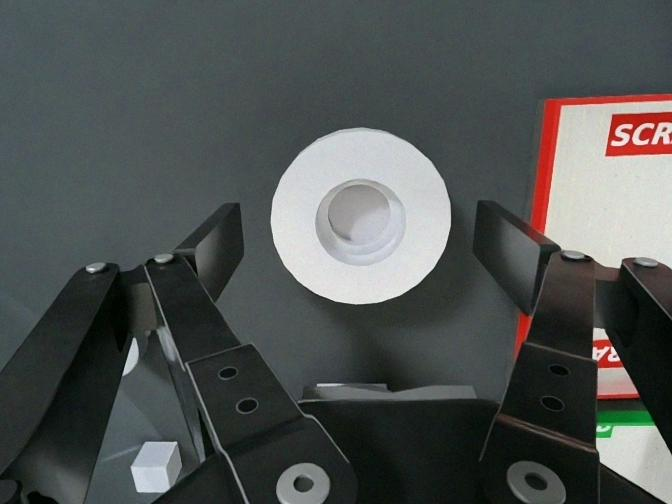

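Call:
{"name": "move", "arguments": {
  "target": [
    [0,0,0,0,0,0,-1,-0.3,-1,0,0,0,0,0,0,1,1,1],
    [0,0,0,0,0,0,0.6,-0.3,-0.7,0,0,0,0,0,0,1,1,1],
    [0,0,0,0,0,-0.707,0.6,-0.3,-0.7,0,0,0,0,0,0,1,1,1],
    [0,0,0,0,0,-0.707,-1,0.3,-1,0,0,0,0,0,0,1,1,1]
  ],
  "speed": 0.8
}}

Call:
{"name": "wait", "arguments": {
  "seconds": 1.2
}}

Scene clock: 575.43 s.
left_arm: end_effector_position=(+0.3675, +0.4609, +0.0554) position_measured=105 object_status=0 end_effector_quat_wxyz=(+0.000, +0.707, -0.707, +0.000) | right_arm: end_effector_position=(+1.1291, -0.4232, +0.1184) position_measured=3 object_status=3 end_effector_quat_wxyz=(-0.101, +0.742, +0.308, +0.586)
Joint positions: left_arm=[-0.836 -2.129 2.709 -2.152 -1.571 -2.407] | right_arm=[-0.083 -0.691 1.67 -3.75 -0.94 -3.59]
Joint torques (N m): left_arm=[-3.93 14.27 -37.61 -4.37 -0.38 -4.17] | right_arm=[-0.44 -97.38 -44.13 -6.09 0.4 0.12]
Wrist force (N): left_arm=[-5.7 5.9 -22.0] | right_arm=[0.3 -0.3 0.3]
Wrist torque (N m): left_arm=[-0.22 0.13 -0.03] | right_arm=[-0.06 -0.06 -0.01]
Wrist force, peak (N): left_arm=[-5.8 6.3 -22.4] | right_arm=[0.5 -0.3 0.2]
Joint targets: left_arm=[-0.836 -2.129 2.709 -2.152 -1.571 -2.407] | right_arm=[-0.083 -0.691 1.670 -3.750 -0.940 -3.590]
gauge: message=measure_taken readings=3 no_1=41.953 no_2=13.900 no_3=0.000 no_4=0.000 no_5=0.000
move: done

Scene clock: 576.63 s.
left_arm: end_effector_position=(+0.3675, +0.4609, +0.0554) position_measured=105 object_status=2 end_effector_quat_wxyz=(+0.000, +0.707, -0.707, +0.000) | right_arm: end_effector_position=(+1.1291, -0.4232, +0.1184) position_measured=3 object_status=3 end_effector_quat_wxyz=(-0.101, +0.742, +0.308, +0.586)
Joint positions: left_arm=[-0.836 -2.129 2.709 -2.152 -1.571 -2.407] | right_arm=[-0.083 -0.691 1.67 -3.75 -0.94 -3.59]
Joint torques (N m): left_arm=[-2.97 13.24 -27.29 -4.44 -0.44 -4.02] | right_arm=[0.41 -100.32 -43.64 -6.02 0.84 -0.08]
Wrist force (N): left_arm=[-5.9 6.5 -22.8] | right_arm=[0.3 -0.1 0.2]
Wrist torque (N m): left_arm=[-0.17 0.14 -0.03] | right_arm=[-0.02 -0.07 -0.01]
Wrist force, peak (N): left_arm=[-6.0 6.2 -23.1] | right_arm=[0.4 -0.1 0.3]
Joint targets: left_arm=[-0.836 -2.129 2.709 -2.152 -1.571 -2.407] | right_arm=[-0.083 -0.691 1.670 -3.750 -0.940 -3.590]
Tool commands: left_gripper/position=-1.0 left_gripper/force_limit=+0.3 left_gripper/speed=-1.0 right_gripper/position=+1.0 right_gripper/force_limit=+1.0 right_gripper/speed=+1.0
gauge: message=measure_taken readings=3 no_1=41.953 no_2=13.900 no_3=0.000 no_4=0.000 no_5=0.000
wait: 1.20 s

Call:
{"name": "move", "arguments": {
  "target": [
    [0,-0.1152,-0.1001,0.1774,0,0,-1,0.3,-1,0,0,0,0,0,0,1,1,1],
    [0.4247,0.3018,-0.2687,0.0684,0,0.2831,-1,0.3,-1,0,0,0,0,0,0,1,1,1],
    [0.4398,0.4836,-0.2569,-0.0649,0,0.2932,-1,0.3,-1,0,0,0,0,0,0,1,1,1],
    [0.5811,0.6717,-0.4371,-0.01,0,0.3874,-1,0.3,-1,0,0,0,0,0,0,1,1,1]
  ],
  "speed": [0.25,0.6,0.5,0.3],
  "blend": [0,0.1,0.1,0]
}}

Call:
{"name": "move", "arguments": {
  "target": [0,0.0207,0.0081,-0.0227,0,0,-1,0.3,-1,0,0,0,0,0,0,1,1,1],
  "speed": 0.012,
  "stop_force": 5,
  "cameras": ["cam_left_wrist"]
}}

Call:
{"name": "move", "arguments": {
  "target": [
    [0,0,0,0,0,0,0.6,-0.5,-1,0,0,0,0,0,0,1,1,1],
    [0,-0.015,-0.006,0.0165,0,0,0.6,-0.5,-1,0,0,0,0,0,0,1,1,1],
    [-0.1415,-0.2032,0.1742,-0.0382,0,-0.0942,0.6,-0.5,-1,0,0,0,0,0,0,1,1,1],
    [-0.1566,-0.385,0.1624,0.0948,0,-0.0942,0.6,-0.5,-1,0,0,0,0,0,0,1,1,1]
  ],
  "speed": [0.5,0.1,0.6,0.6],
  "blend": [0,0,0.05,0]
}}

Call:
{"name": "execute_actions", "arguments": {
  "actions": [
    {"gauge":{"measure":true},"steps":420,"until":{"gauge":{"readings":[">",3]}}}
  ]
}}

Scene clock: 608.30 s.
left_arm: end_effector_position=(+0.8994, +0.7422, +0.0793) position_measured=105 object_status=2 end_effector_quat_wxyz=(+0.001, +0.707, -0.707, +0.000) | right_arm: end_effector_position=(+1.1291, -0.4232, +0.1184) position_measured=3 object_status=3 end_effector_quat_wxyz=(-0.101, +0.742, +0.308, +0.586)
Joint positions: left_arm=[0.025 -1.134 1.738 -2.174 -1.571 -1.546] | right_arm=[-0.083 -0.691 1.67 -3.75 -0.94 -3.59]
Joint torques (N m): left_arm=[16.92 -74.06 -47.91 -3.12 -0.85 3.64] | right_arm=[-2.03 -99.83 -44.2 -5.96 0.53 0]
Wrist force (N): left_arm=[0.3 0.6 3.2] | right_arm=[0.2 -0.3 0.3]
Wrist torque (N m): left_arm=[-0.03 0.33 -0.25] | right_arm=[-0.06 -0.06 -0.01]
Wrist force, peak (N): left_arm=[-5.7 6.6 -23.5] | right_arm=[0.0 0.2 0.7]
Joint targets: left_arm=[0.025 -1.134 1.738 -2.174 -1.571 -1.546] | right_arm=[-0.083 -0.691 1.670 -3.750 -0.940 -3.590]
gauge: message=measure_taken readings=3 no_1=41.953 no_2=13.900 no_3=0.000 no_4=0.000 no_5=0.000
move: done

Scene clock: 612.43 s.
left_arm: end_effector_position=(+0.9003, +0.7423, +0.0585) position_measured=105 object_status=2 end_effector_quat_wxyz=(+0.000, +0.707, -0.707, +0.000) | right_arm: end_effector_position=(+1.1291, -0.4232, +0.1184) position_measured=3 object_status=3 end_effector_quat_wxyz=(-0.101, +0.742, +0.308, +0.586)
Joint positions: left_arm=[0.025 -1.113 1.75 -2.208 -1.571 -1.546] | right_arm=[-0.083 -0.691 1.67 -3.75 -0.94 -3.59]
Joint torques (N m): left_arm=[13.74 -96.25 -44 -3.61 -0.94 3.49] | right_arm=[-0.44 -98.99 -43.22 -6 0.77 -0.06]
Wrist force (N): left_arm=[1.3 3.1 -4.8] | right_arm=[0.2 0.0 0.3]
Wrist torque (N m): left_arm=[-0.42 0.37 -0.31] | right_arm=[0.01 -0.05 -0.01]
Wrist force, peak (N): left_arm=[2.4 11.3 -20.7] | right_arm=[0.5 -0.1 0.3]
Joint targets: left_arm=[0.025 -1.113 1.750 -2.208 -1.571 -1.546] | right_arm=[-0.083 -0.691 1.670 -3.750 -0.940 -3.590]
gauge: message=measure_taken readings=3 no_1=41.953 no_2=13.900 no_3=0.000 no_4=0.000 no_5=0.000
move: contact (left_arm); left_arm: the wrist 1 is farthest, 0.016 rad from its target
camera_calibration:
cam_left_wrist: T_world_to_cam=[[-0.999883, -0.0000386367, -0.0153139, 0.913481], [-0.00548453, 0.934569, 0.35574, -0.713149], [0.0142982, 0.355782, -0.93446, -0.0430863], [0, 0, 0, 1]] pos_world=[0.910078, 0.681851, 0.227422]
Images, in order (width x height): cam_left_wrist 672x504.

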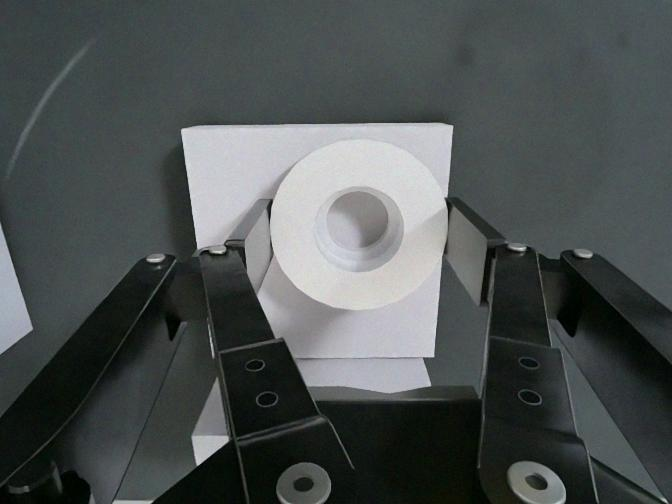

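Scene clock: 616.33 s.
left_arm: end_effector_position=(+0.6493, +0.6001, +0.2204) position_measured=53 object_status=3 end_effector_quat_wxyz=(+0.001, +0.699, -0.715, +0.000) | right_arm: end_effector_position=(+1.1291, -0.4232, +0.1184) position_measured=3 object_status=3 end_effector_quat_wxyz=(-0.101, +0.742, +0.308, +0.586)
Joint positions: left_arm=[-0.207 -1.683 2.111 -1.998 -1.571 -1.755] | right_arm=[-0.083 -0.691 1.67 -3.75 -0.94 -3.59]
Joint torques (N m): left_arm=[-14.88 -53.09 -50.16 -2.88 -0.82 -4.18] | right_arm=[0.18 -96.83 -44.18 -6.12 0.62 -0.27]
Wrist force (N): left_arm=[0.9 0.6 -0.4] | right_arm=[-0.3 0.2 0.0]
Wrist torque (N m): left_arm=[-0.04 0.09 0.01] | right_arm=[0.05 0.08 -0.01]
Wrist force, peak (N): left_arm=[1.3 3.5 -4.9] | right_arm=[0.4 -0.1 0.4]
Joint targets: left_arm=[-0.207 -1.683 2.111 -1.998 -1.571 -1.755] | right_arm=[-0.083 -0.691 1.670 -3.750 -0.940 -3.590]
gauge: message=measure_taken readings=3 no_1=41.953 no_2=13.900 no_3=0.000 no_4=0.000 no_5=0.000
move: done

Scene clock: 628.53 s.
left_arm: end_effector_position=(+0.6493, +0.6001, +0.2205) position_measured=53 object_status=3 end_effector_quat_wxyz=(+0.001, +0.699, -0.715, +0.000) | right_arm: end_effector_position=(+1.1291, -0.4232, +0.1184) position_measured=3 object_status=3 end_effector_quat_wxyz=(-0.101, +0.742, +0.308, +0.586)
Joint positions: left_arm=[-0.207 -1.683 2.111 -1.998 -1.571 -1.755] | right_arm=[-0.083 -0.691 1.67 -3.75 -0.94 -3.59]
Joint torques (N m): left_arm=[-13.38 -53.07 -49.84 -2.95 -0.94 -4.07] | right_arm=[-0.3 -96.55 -44.25 -6.15 0.48 -0.08]
Wrist force (N): left_arm=[0.5 0.3 -0.3] | right_arm=[0.2 0.0 0.0]
Wrist torque (N m): left_arm=[-0.11 0.17 0.00] | right_arm=[0.00 -0.02 -0.02]
Wrist force, peak (N): left_arm=[0.9 0.5 -0.5] | right_arm=[0.3 0.1 0.5]
Joint targets: left_arm=[-0.207 -1.683 2.111 -1.998 -1.571 -1.755] | right_arm=[-0.083 -0.691 1.670 -3.750 -0.940 -3.590]
Tool commands: left_gripper/position=+0.6 left_gripper/force_limit=-0.5 left_gripper/speed=-1.0 right_gripper/position=+1.0 right_gripper/force_limit=+1.0 right_gripper/speed=+1.0
gauge: message=measure_taken readings=4 no_1=41.969 no_2=13.901 no_3=0.000 no_4=0.000 no_5=0.000

Call:
{"name": "move", "arguments": {
  "target": [
    [0.0189,0.1823,-0.0131,-0.1085,0,0.7093,0.175,-0.8,-0.5,0,0,0,0,0,0,1,1,1],
    [0.0189,0.2404,0.009,-0.1692,0,0.7093,0.175,-0.8,-0.5,0,0,0,0,0,0,1,1,1],
    [0.0189,0.2404,0.009,-0.1692,0,0.7093,-1,-0.8,-1,0,0,0,0,0,0,1,1,1]
  ],
  "speed": [0.8,0.15,0.5],
  "cameras": ["cam_left_wrist"]
}}

Call:
{"name": "move", "arguments": {
  "target": [
    [0,0,0,0,0,0,0.175,-0.5,-0.8,0,0,0,0,0,0,1,1,1],
    [0,0,0,0,0,-0.707,0.175,-0.5,-0.8,0,0,0,0,0,0,1,1,1],
    [0,0,0,0,0,-0.707,-1,-0.5,-1,0,0,0,0,0,0,1,1,1]
  ],
  "speed": 0.8
}}

Call:
{"name": "wait", "arguments": {
  "seconds": 1,
  "cameras": ["cam_left_wrist"]
}}

Scene clock: 652.27 s.
left_arm: end_effector_position=(+0.7391, +0.6002, +0.0319) position_measured=168 object_status=2 end_effector_quat_wxyz=(-0.001, +0.000, +1.000, +0.000) | right_arm: end_effector_position=(+1.1291, -0.4232, +0.1184) position_measured=3 object_status=3 end_effector_quat_wxyz=(-0.101, +0.742, +0.308, +0.586)
Joint positions: left_arm=[-0.179 -1.327 2.131 -2.374 -1.571 -0.179] | right_arm=[-0.083 -0.691 1.67 -3.75 -0.94 -3.59]
Joint torques (N m): left_arm=[-2.42 -49.99 -27.48 -4.58 -3.49 3.64] | right_arm=[-0.82 -96.81 -43.92 -6.19 0.64 0.22]
Wrist force (N): left_arm=[6.0 9.5 -35.4] | right_arm=[0.0 -0.1 0.0]
Wrist torque (N m): left_arm=[-0.51 0.24 -0.17] | right_arm=[-0.02 0.01 -0.01]
Wrist force, peak (N): left_arm=[6.1 9.2 -35.8] | right_arm=[0.6 -0.2 0.3]
Joint targets: left_arm=[-0.179 -1.327 2.131 -2.373 -1.571 -0.179] | right_arm=[-0.083 -0.691 1.670 -3.750 -0.940 -3.590]
gauge: message=measure_taken readings=4 no_1=41.969 no_2=13.901 no_3=0.000 no_4=0.000 no_5=0.000
move: done
camera_calibration:
cam_left_wrist: T_world_to_cam=[[-0.000262938, 0.999878, -0.0156071, -0.587134], [0.934906, 0.00578467, 0.354848, -0.709466], [0.354895, -0.0144978, -0.934794, -0.0445728], [0, 0, 0, 1]] pos_world=[0.678948, 0.590521, 0.200923]
Images, in order (width x height): cam_left_wrist 672x504.

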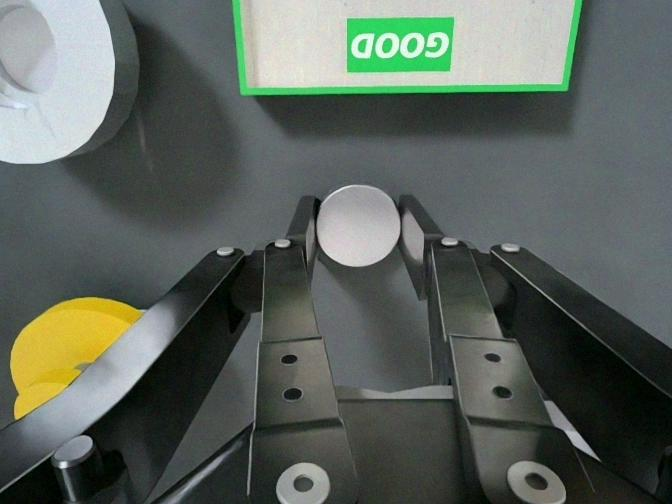

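Scene clock: 657.47 s.
left_arm: end_effector_position=(+0.7392, +0.6001, +0.0320) position_measured=168 object_status=0 end_effector_quat_wxyz=(+0.001, +0.707, -0.707, +0.000) | right_arm: end_effector_position=(+1.1291, -0.4232, +0.1184) position_measured=3 object_status=3 end_effector_quat_wxyz=(-0.101, +0.742, +0.308, +0.586)
Joint positions: left_arm=[-0.179 -1.327 2.131 -2.374 -1.571 -1.75] | right_arm=[-0.083 -0.691 1.67 -3.75 -0.94 -3.59]
Joint torques (N m): left_arm=[-14.46 -63.3 -17.45 -2.34 2.67 -4.25] | right_arm=[-0.94 -99.68 -43.92 -6.15 0.87 0.04]
Wrist force (N): left_arm=[0.5 -8.4 -16.0] | right_arm=[0.1 0.1 0.3]
Wrist torque (N m): left_arm=[0.35 0.12 0.00] | right_arm=[0.03 -0.02 -0.01]
Wrist force, peak (N): left_arm=[5.9 9.0 -35.0] | right_arm=[0.5 0.1 0.3]
Joint targets: left_arm=[-0.179 -1.327 2.131 -2.373 -1.571 -1.750] | right_arm=[-0.083 -0.691 1.670 -3.750 -0.940 -3.590]
gauge: message=measure_taken readings=4 no_1=41.969 no_2=13.901 no_3=0.000 no_4=0.000 no_5=0.000
move: done

Scene clock: 658.47 s.
left_arm: end_effector_position=(+0.7391, +0.6001, +0.0319) position_measured=168 object_status=2 end_effector_quat_wxyz=(+0.001, +0.707, -0.707, +0.000) | right_arm: end_effector_position=(+1.1291, -0.4232, +0.1184) position_measured=3 object_status=3 end_effector_quat_wxyz=(-0.101, +0.742, +0.308, +0.586)
Joint positions: left_arm=[-0.179 -1.327 2.131 -2.374 -1.571 -1.75] | right_arm=[-0.083 -0.691 1.67 -3.75 -0.94 -3.59]
Joint torques (N m): left_arm=[-12.57 -59.63 -11.4 0.24 0.44 -4.23] | right_arm=[-0.5 -99.29 -44.35 -6.38 0.77 0.12]
Wrist force (N): left_arm=[1.0 -9.9 -18.9] | right_arm=[0.0 -0.1 0.1]
Wrist torque (N m): left_arm=[0.43 0.11 0.01] | right_arm=[-0.03 0.00 -0.01]
Wrist force, peak (N): left_arm=[0.9 -9.5 -19.6] | right_arm=[0.5 -0.2 0.4]
Joint targets: left_arm=[-0.179 -1.327 2.131 -2.373 -1.571 -1.750] | right_arm=[-0.083 -0.691 1.670 -3.750 -0.940 -3.590]
Tool commands: left_gripper/position=-1.0 left_gripper/force_limit=-0.5 left_gripper/speed=-1.0 right_gripper/position=+1.0 right_gripper/force_limit=+1.0 right_gripper/speed=+1.0
gauge: message=measure_taken readings=4 no_1=41.969 no_2=13.901 no_3=0.000 no_4=0.000 no_5=0.000
wait: 1.00 s
camera_calibration:
cam_left_wrist: T_world_to_cam=[[-0.999903, -0.000342902, -0.0139341, 0.751985], [-0.00528089, 0.934487, 0.355957, -0.571919], [0.0128992, 0.355996, -0.934398, -0.0141664], [0, 0, 0, 1]] pos_world=[0.749074, 0.539752, 0.20082]
Images, in order (width x height): cam_left_wrist 672x504.

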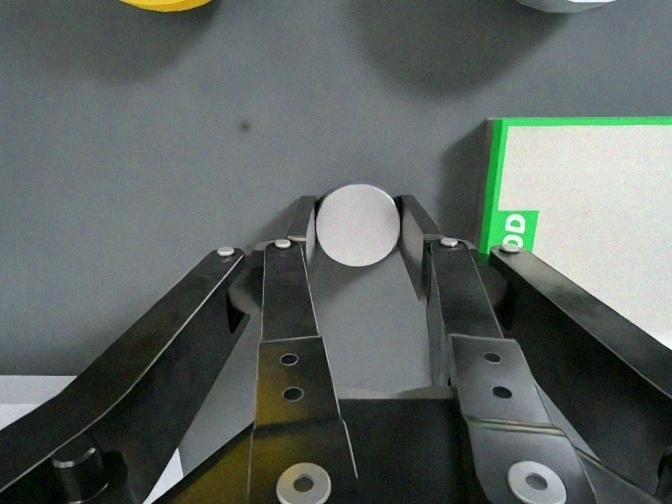

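Call:
{"name": "move", "arguments": {
  "target": [
    [0,0,0,0,0,0,0.175,-0.5,-0.8,0,0,0,0,0,0,1,1,1],
    [0,-0.003,-0.0012,0.0032,0,0,0.175,-0.5,-0.8,0,0,0,0,0,0,1,1,1],
    [0,-0.003,-0.0012,0.0032,0,0,-1,-0.5,-1,0,0,0,0,0,0,1,1,1]
  ],
  "speed": 0.2
}}

Call:
{"name": "wait", "arguments": {
  "seconds": 1
}}

Call:
{"name": "move", "arguments": {
  "target": [
    [0,-0.0552,-0.0211,0.057,0,0,-1,-0.5,-1,0,0,0,0,0,0,1,1,1],
    [0.1377,0.1241,-0.1808,0.0973,0,0.0919,-1,-0.5,-1,0,0,0,0,0,0,1,1,1]
  ],
  "speed": [0.15,0.3],
  "cameras": ["cam_left_wrist"]
}}

Scene clock: 687.13 s.
left_arm: end_effector_position=(+0.7394, +0.6001, +0.0354) position_measured=168 object_status=0 end_effector_quat_wxyz=(+0.001, +0.707, -0.707, +0.000) | right_arm: end_effector_position=(+1.1291, -0.4232, +0.1184) position_measured=3 object_status=3 end_effector_quat_wxyz=(-0.101, +0.742, +0.308, +0.586)
Joint positions: left_arm=[-0.179 -1.332 2.129 -2.366 -1.571 -1.75] | right_arm=[-0.083 -0.691 1.67 -3.75 -0.94 -3.59]
Joint torques (N m): left_arm=[8.72 -71.55 -38.71 -3.22 -2.78 -3.72] | right_arm=[-1.11 -98.3 -43.97 -6.13 0.84 -0.11]
Wrist force (N): left_arm=[0.5 1.5 -5.0] | right_arm=[0.3 0.2 0.2]
Wrist torque (N m): left_arm=[-0.15 0.15 0.00] | right_arm=[0.03 -0.05 -0.01]
Wrist force, peak (N): left_arm=[0.9 -9.6 -20.0] | right_arm=[0.4 -0.1 0.6]
Joint targets: left_arm=[-0.179 -1.332 2.129 -2.366 -1.571 -1.750] | right_arm=[-0.083 -0.691 1.670 -3.750 -0.940 -3.590]
gauge: message=measure_taken readings=4 no_1=41.969 no_2=13.901 no_3=0.000 no_4=0.000 no_5=0.000
move: done

Scene clock: 688.13 s.
left_arm: end_effector_position=(+0.7394, +0.6001, +0.0354) position_measured=168 object_status=2 end_effector_quat_wxyz=(+0.001, +0.707, -0.707, +0.000) | right_arm: end_effector_position=(+1.1291, -0.4232, +0.1184) position_measured=3 object_status=3 end_effector_quat_wxyz=(-0.101, +0.742, +0.308, +0.586)
Joint positions: left_arm=[-0.179 -1.332 2.129 -2.366 -1.571 -1.75] | right_arm=[-0.083 -0.691 1.67 -3.75 -0.94 -3.59]
Joint torques (N m): left_arm=[7.93 -63.03 -33.02 -3.99 -2.92 -3.75] | right_arm=[1.59 -97.5 -44.48 -6.22 0.47 -0.23]
Wrist force (N): left_arm=[0.3 1.8 -5.9] | right_arm=[0.0 0.0 0.0]
Wrist torque (N m): left_arm=[-0.15 0.18 0.00] | right_arm=[0.00 0.02 -0.01]
Wrist force, peak (N): left_arm=[0.5 1.8 -6.0] | right_arm=[0.3 -0.4 0.5]
Joint targets: left_arm=[-0.179 -1.332 2.129 -2.366 -1.571 -1.750] | right_arm=[-0.083 -0.691 1.670 -3.750 -0.940 -3.590]
Tool commands: left_gripper/position=-1.0 left_gripper/force_limit=-0.5 left_gripper/speed=-1.0 right_gripper/position=+1.0 right_gripper/force_limit=+1.0 right_gripper/speed=+1.0
gauge: message=measure_taken readings=4 no_1=41.969 no_2=13.901 no_3=0.000 no_4=0.000 no_5=0.000
wait: 1.00 s

Scene clock: 691.10 s.
left_arm: end_effector_position=(+0.9002, +0.7422, +0.0950) position_measured=168 object_status=2 end_effector_quat_wxyz=(+0.000, +0.707, -0.707, +0.000) | right_arm: end_effector_position=(+1.1291, -0.4232, +0.1184) position_measured=3 object_status=3 end_effector_quat_wxyz=(-0.101, +0.742, +0.308, +0.586)
Joint positions: left_arm=[0.025 -1.148 1.727 -2.15 -1.571 -1.546] | right_arm=[-0.083 -0.691 1.67 -3.75 -0.94 -3.59]
Joint torques (N m): left_arm=[16.36 -72.96 -47.43 -3.05 -2.69 3.45] | right_arm=[-0.05 -97.72 -43.65 -6.01 0.61 0.04]
Wrist force (N): left_arm=[0.6 0.7 1.1] | right_arm=[0.2 0.2 0.2]
Wrist torque (N m): left_arm=[-0.05 0.28 -0.23] | right_arm=[0.06 -0.05 -0.01]
Wrist force, peak (N): left_arm=[0.6 1.5 -4.7] | right_arm=[0.0 -0.5 0.4]
Joint targets: left_arm=[0.025 -1.148 1.727 -2.150 -1.571 -1.546] | right_arm=[-0.083 -0.691 1.670 -3.750 -0.940 -3.590]
gauge: message=measure_taken readings=4 no_1=41.969 no_2=13.901 no_3=0.000 no_4=0.000 no_5=0.000
move: done
camera_calibration:
cam_left_wrist: T_world_to_cam=[[-0.999877, -0.000119707, -0.0156652, 0.913985], [-0.00568523, 0.934569, 0.355735, -0.725893], [0.0145976, 0.355781, -0.934455, -0.00911902], [0, 0, 0, 1]] pos_world=[0.90988, 0.681751, 0.264022]
Images, in order (width x height): cam_left_wrist 672x504.

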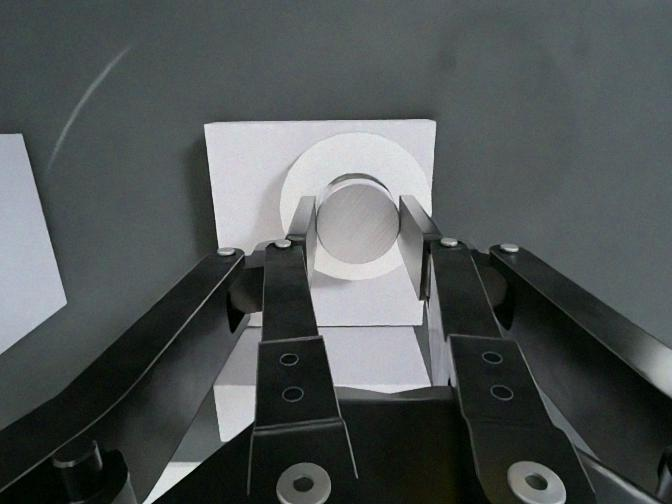

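Call:
{"name": "move", "arguments": {
  "target": [0,0.0109,0.0054,-0.0127,0,0,-1,-0.5,-1,0,0,0,0,0,0,1,1,1],
  "speed": 0.01,
  "stop_force": 4,
  "cameras": ["cam_left_wrist"]
}}

Call:
{"name": "zoom_image", "arguments": {
  "camera": "cam_left_wrist",
  "region": [286, 150, 426, 290]
}}

Scene clock: 706.80 s.
left_arm: end_effector_position=(+0.9003, +0.7422, +0.0787) position_measured=168 object_status=2 end_effector_quat_wxyz=(+0.000, +0.707, -0.707, +0.000) | right_arm: end_effector_position=(+1.1291, -0.4232, +0.1184) position_measured=3 object_status=3 end_effector_quat_wxyz=(-0.101, +0.742, +0.308, +0.586)
Joint positions: left_arm=[0.025 -1.133 1.738 -2.176 -1.571 -1.546] | right_arm=[-0.083 -0.691 1.67 -3.75 -0.94 -3.59]
Joint torques (N m): left_arm=[16.27 -98.43 -44.8 -2.58 -0.02 3.47] | right_arm=[-0.1 -97.99 -43.93 -6.21 0.66 0.25]
Wrist force (N): left_arm=[2.4 -0.4 0.5] | right_arm=[0.2 0.1 0.3]
Wrist torque (N m): left_arm=[0.01 0.36 -0.26] | right_arm=[0.02 -0.05 -0.01]
Wrist force, peak (N): left_arm=[7.3 3.8 -10.0] | right_arm=[0.5 -0.3 0.1]
Joint targets: left_arm=[0.025 -1.133 1.738 -2.176 -1.571 -1.546] | right_arm=[-0.083 -0.691 1.670 -3.750 -0.940 -3.590]
gauge: message=measure_taken readings=4 no_1=41.969 no_2=13.901 no_3=0.000 no_4=0.000 no_5=0.000
move: contact (left_arm)
camera_calibration:
cam_left_wrist: T_world_to_cam=[[-0.999876, -0.0000845867, -0.0157587, 0.913728], [-0.0056843, 0.934603, 0.355647, -0.72019], [0.0146981, 0.355693, -0.934487, -0.0244094], [0, 0, 0, 1]] pos_world=[0.90988, 0.681851, 0.247722]
Images, in order (width x height): cam_left_wrist 672x504.

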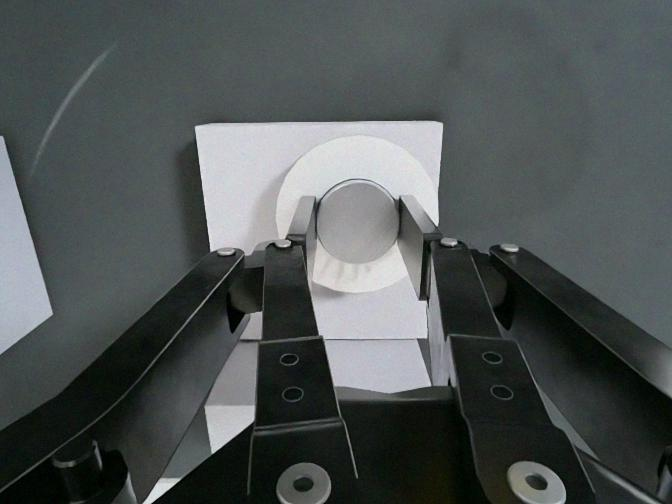

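Scaled by 3.600 from the camera's 672x504 image, which has a finer 960x720 frame.

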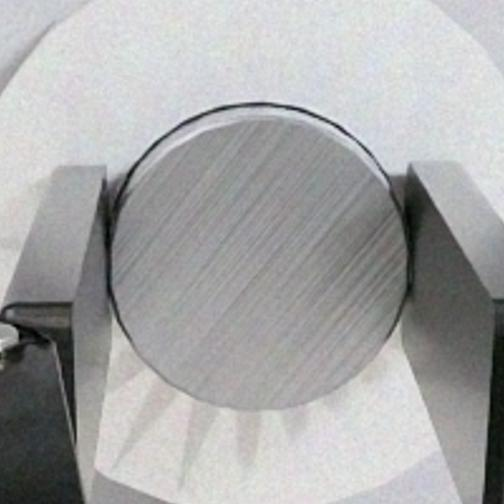

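Call:
{"name": "move", "arguments": {
  "target": [0,0.0009,0.0004,-0.0011,0,0,-1,-0.5,-1,0,0,0,0,0,0,1,1,1],
  "speed": 0.01,
  "stop_force": 4
}}

Call:
{"name": "move", "arguments": {
  "target": [0,0,0,0,0,0,0.175,-0.5,-1,0,0,0,0,0,0,1,1,1],
  "cameras": ["cam_left_wrist"]
}}

Call:
{"name": "zoom_image", "arguments": {
  "camera": "cam_left_wrist",
  "region": [286, 150, 426, 290]
}}

Scene clock: 717.17 s.
left_arm: end_effector_position=(+0.9004, +0.7422, +0.0786) position_measured=168 object_status=2 end_effector_quat_wxyz=(+0.000, +0.707, -0.707, +0.000) | right_arm: end_effector_position=(+1.1291, -0.4232, +0.1184) position_measured=3 object_status=3 end_effector_quat_wxyz=(-0.101, +0.742, +0.308, +0.586)
Joint positions: left_arm=[0.025 -1.133 1.738 -2.177 -1.571 -1.546] | right_arm=[-0.083 -0.691 1.67 -3.75 -0.94 -3.59]
Joint torques (N m): left_arm=[15.08 -87.76 -43.12 -3.75 4.23 3.44] | right_arm=[0.06 -98.1 -43.49 -6.22 0.75 0.16]
Wrist force (N): left_arm=[3.9 6.8 -9.0] | right_arm=[0.1 0.0 0.1]
Wrist torque (N m): left_arm=[-0.11 0.31 -0.27] | right_arm=[-0.01 -0.02 -0.02]
Wrist force, peak (N): left_arm=[3.7 7.4 -9.7] | right_arm=[0.1 -0.3 0.6]
Joint targets: left_arm=[0.025 -1.133 1.738 -2.177 -1.571 -1.546] | right_arm=[-0.083 -0.691 1.670 -3.750 -0.940 -3.590]
gauge: message=measure_taken readings=4 no_1=41.969 no_2=13.901 no_3=0.000 no_4=0.000 no_5=0.000
move: contact (left_arm)

Scene clock: 718.73 s.
left_arm: end_effector_position=(+0.9004, +0.7423, +0.0787) position_measured=107 object_status=0 end_effector_quat_wxyz=(+0.000, +0.707, -0.707, +0.000) | right_arm: end_effector_position=(+1.1291, -0.4232, +0.1184) position_measured=3 object_status=3 end_effector_quat_wxyz=(-0.101, +0.742, +0.308, +0.586)
Joint positions: left_arm=[0.025 -1.133 1.738 -2.177 -1.571 -1.546] | right_arm=[-0.083 -0.691 1.67 -3.75 -0.94 -3.59]
Joint torques (N m): left_arm=[15.5 -99.07 -46.19 -3.3 2.26 3.29] | right_arm=[0.84 -97.02 -44.2 -6.31 0.87 0.29]
Wrist force (N): left_arm=[0.4 0.7 0.5] | right_arm=[0.3 -0.4 0.0]
Wrist torque (N m): left_arm=[-0.03 0.33 -0.25] | right_arm=[-0.09 -0.06 -0.01]
Wrist force, peak (N): left_arm=[3.7 6.3 -9.6] | right_arm=[0.2 -0.3 0.7]
Joint targets: left_arm=[0.025 -1.133 1.738 -2.177 -1.571 -1.546] | right_arm=[-0.083 -0.691 1.670 -3.750 -0.940 -3.590]
gauge: message=measure_taken readings=4 no_1=41.969 no_2=13.901 no_3=0.000 no_4=0.000 no_5=0.000
move: done
camera_calibration:
cam_left_wrist: T_world_to_cam=[[-0.999871, -0.0000719077, -0.0160746, 0.913893], [-0.00578621, 0.93457, 0.355732, -0.72006], [0.0149973, 0.355779, -0.93445, -0.0248444], [0, 0, 0, 1]] pos_world=[0.909981, 0.681851, 0.247623]
Images, in order (width x height): cam_left_wrist 672x504.

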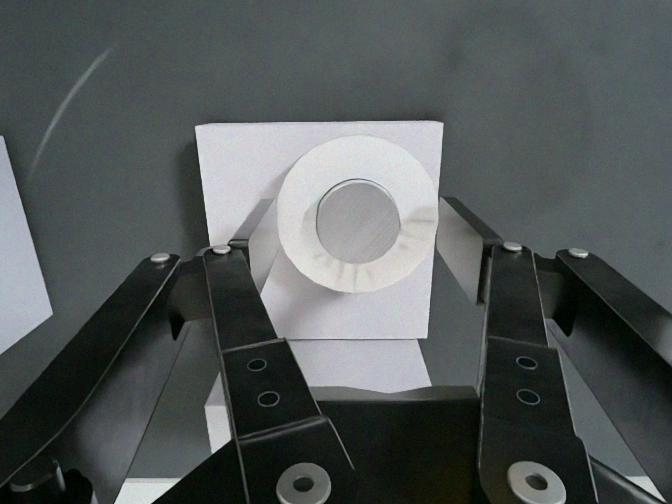

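Scaled by 3.600 from the camera's 672x504 image, which has a finer 960x720 frame.

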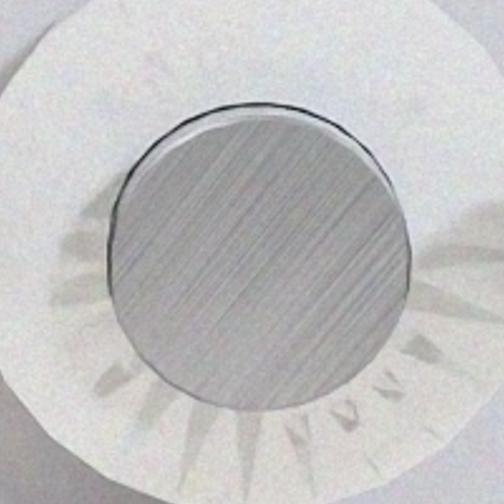

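Call:
{"name": "move", "arguments": {
  "target": [
    [0,-0.0105,-0.005,0.012,0,0,0.175,-0.5,-1,0,0,0,0,0,0,1,1,1],
    [-0.1377,-0.1891,0.1546,-0.028,0,-0.0918,0.175,-0.5,-1,0,0,0,0,0,0,1,1,1]
  ],
  "speed": [0.05,0.4],
  "cameras": ["cam_low"]
}}

Call:
{"name": "zoom_image", "arguments": {
  "camera": "cam_low",
  "region": [592, 270, 672, 340]
}}

Scene clock: 729.17 s.
left_arm: end_effector_position=(+0.7400, +0.6000, +0.0997) position_measured=107 object_status=3 end_effector_quat_wxyz=(+0.000, +0.707, -0.707, +0.000) | right_arm: end_effector_position=(+1.1291, -0.4232, +0.1184) position_measured=3 object_status=3 end_effector_quat_wxyz=(-0.101, +0.742, +0.308, +0.586)
Joint positions: left_arm=[-0.179 -1.413 2.081 -2.239 -1.571 -1.75] | right_arm=[-0.083 -0.691 1.67 -3.75 -0.94 -3.59]
Joint torques (N m): left_arm=[-15.17 -72.85 -31.97 -8.25 -2.37 -4.45] | right_arm=[0.14 -97.06 -43.41 -5.99 0.69 -0.12]
Wrist force (N): left_arm=[0.8 -0.3 -0.2] | right_arm=[0.0 0.1 0.2]
Wrist torque (N m): left_arm=[-0.33 0.19 -0.03] | right_arm=[0.03 0.00 -0.01]
Wrist force, peak (N): left_arm=[2.4 2.1 0.0] | right_arm=[0.3 -0.1 0.6]
Joint targets: left_arm=[-0.179 -1.413 2.082 -2.239 -1.571 -1.750] | right_arm=[-0.083 -0.691 1.670 -3.750 -0.940 -3.590]
gauge: message=measure_taken readings=4 no_1=41.969 no_2=13.901 no_3=0.000 no_4=0.000 no_5=0.000
move: done
Images, in order (width x height): cam_low 672x504.

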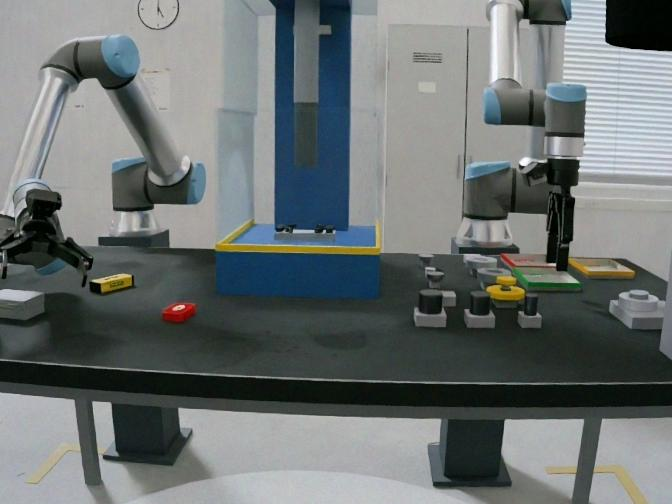

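Scaled by 6.300 from the camera's 672x504 image, which has a finer 960x720 frame.

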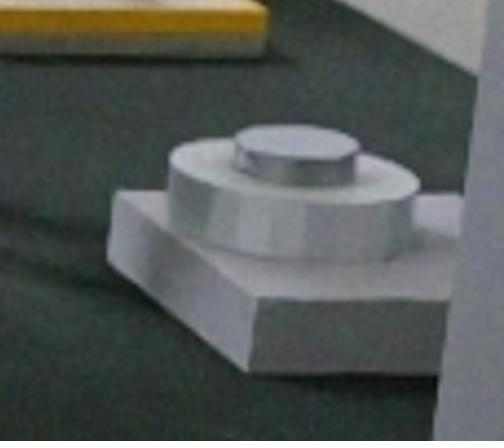

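Level and seated.

Call:
{"name": "finished_scene", "arguments": {
  "scene": 2
}}

The scene is finished: the task was done.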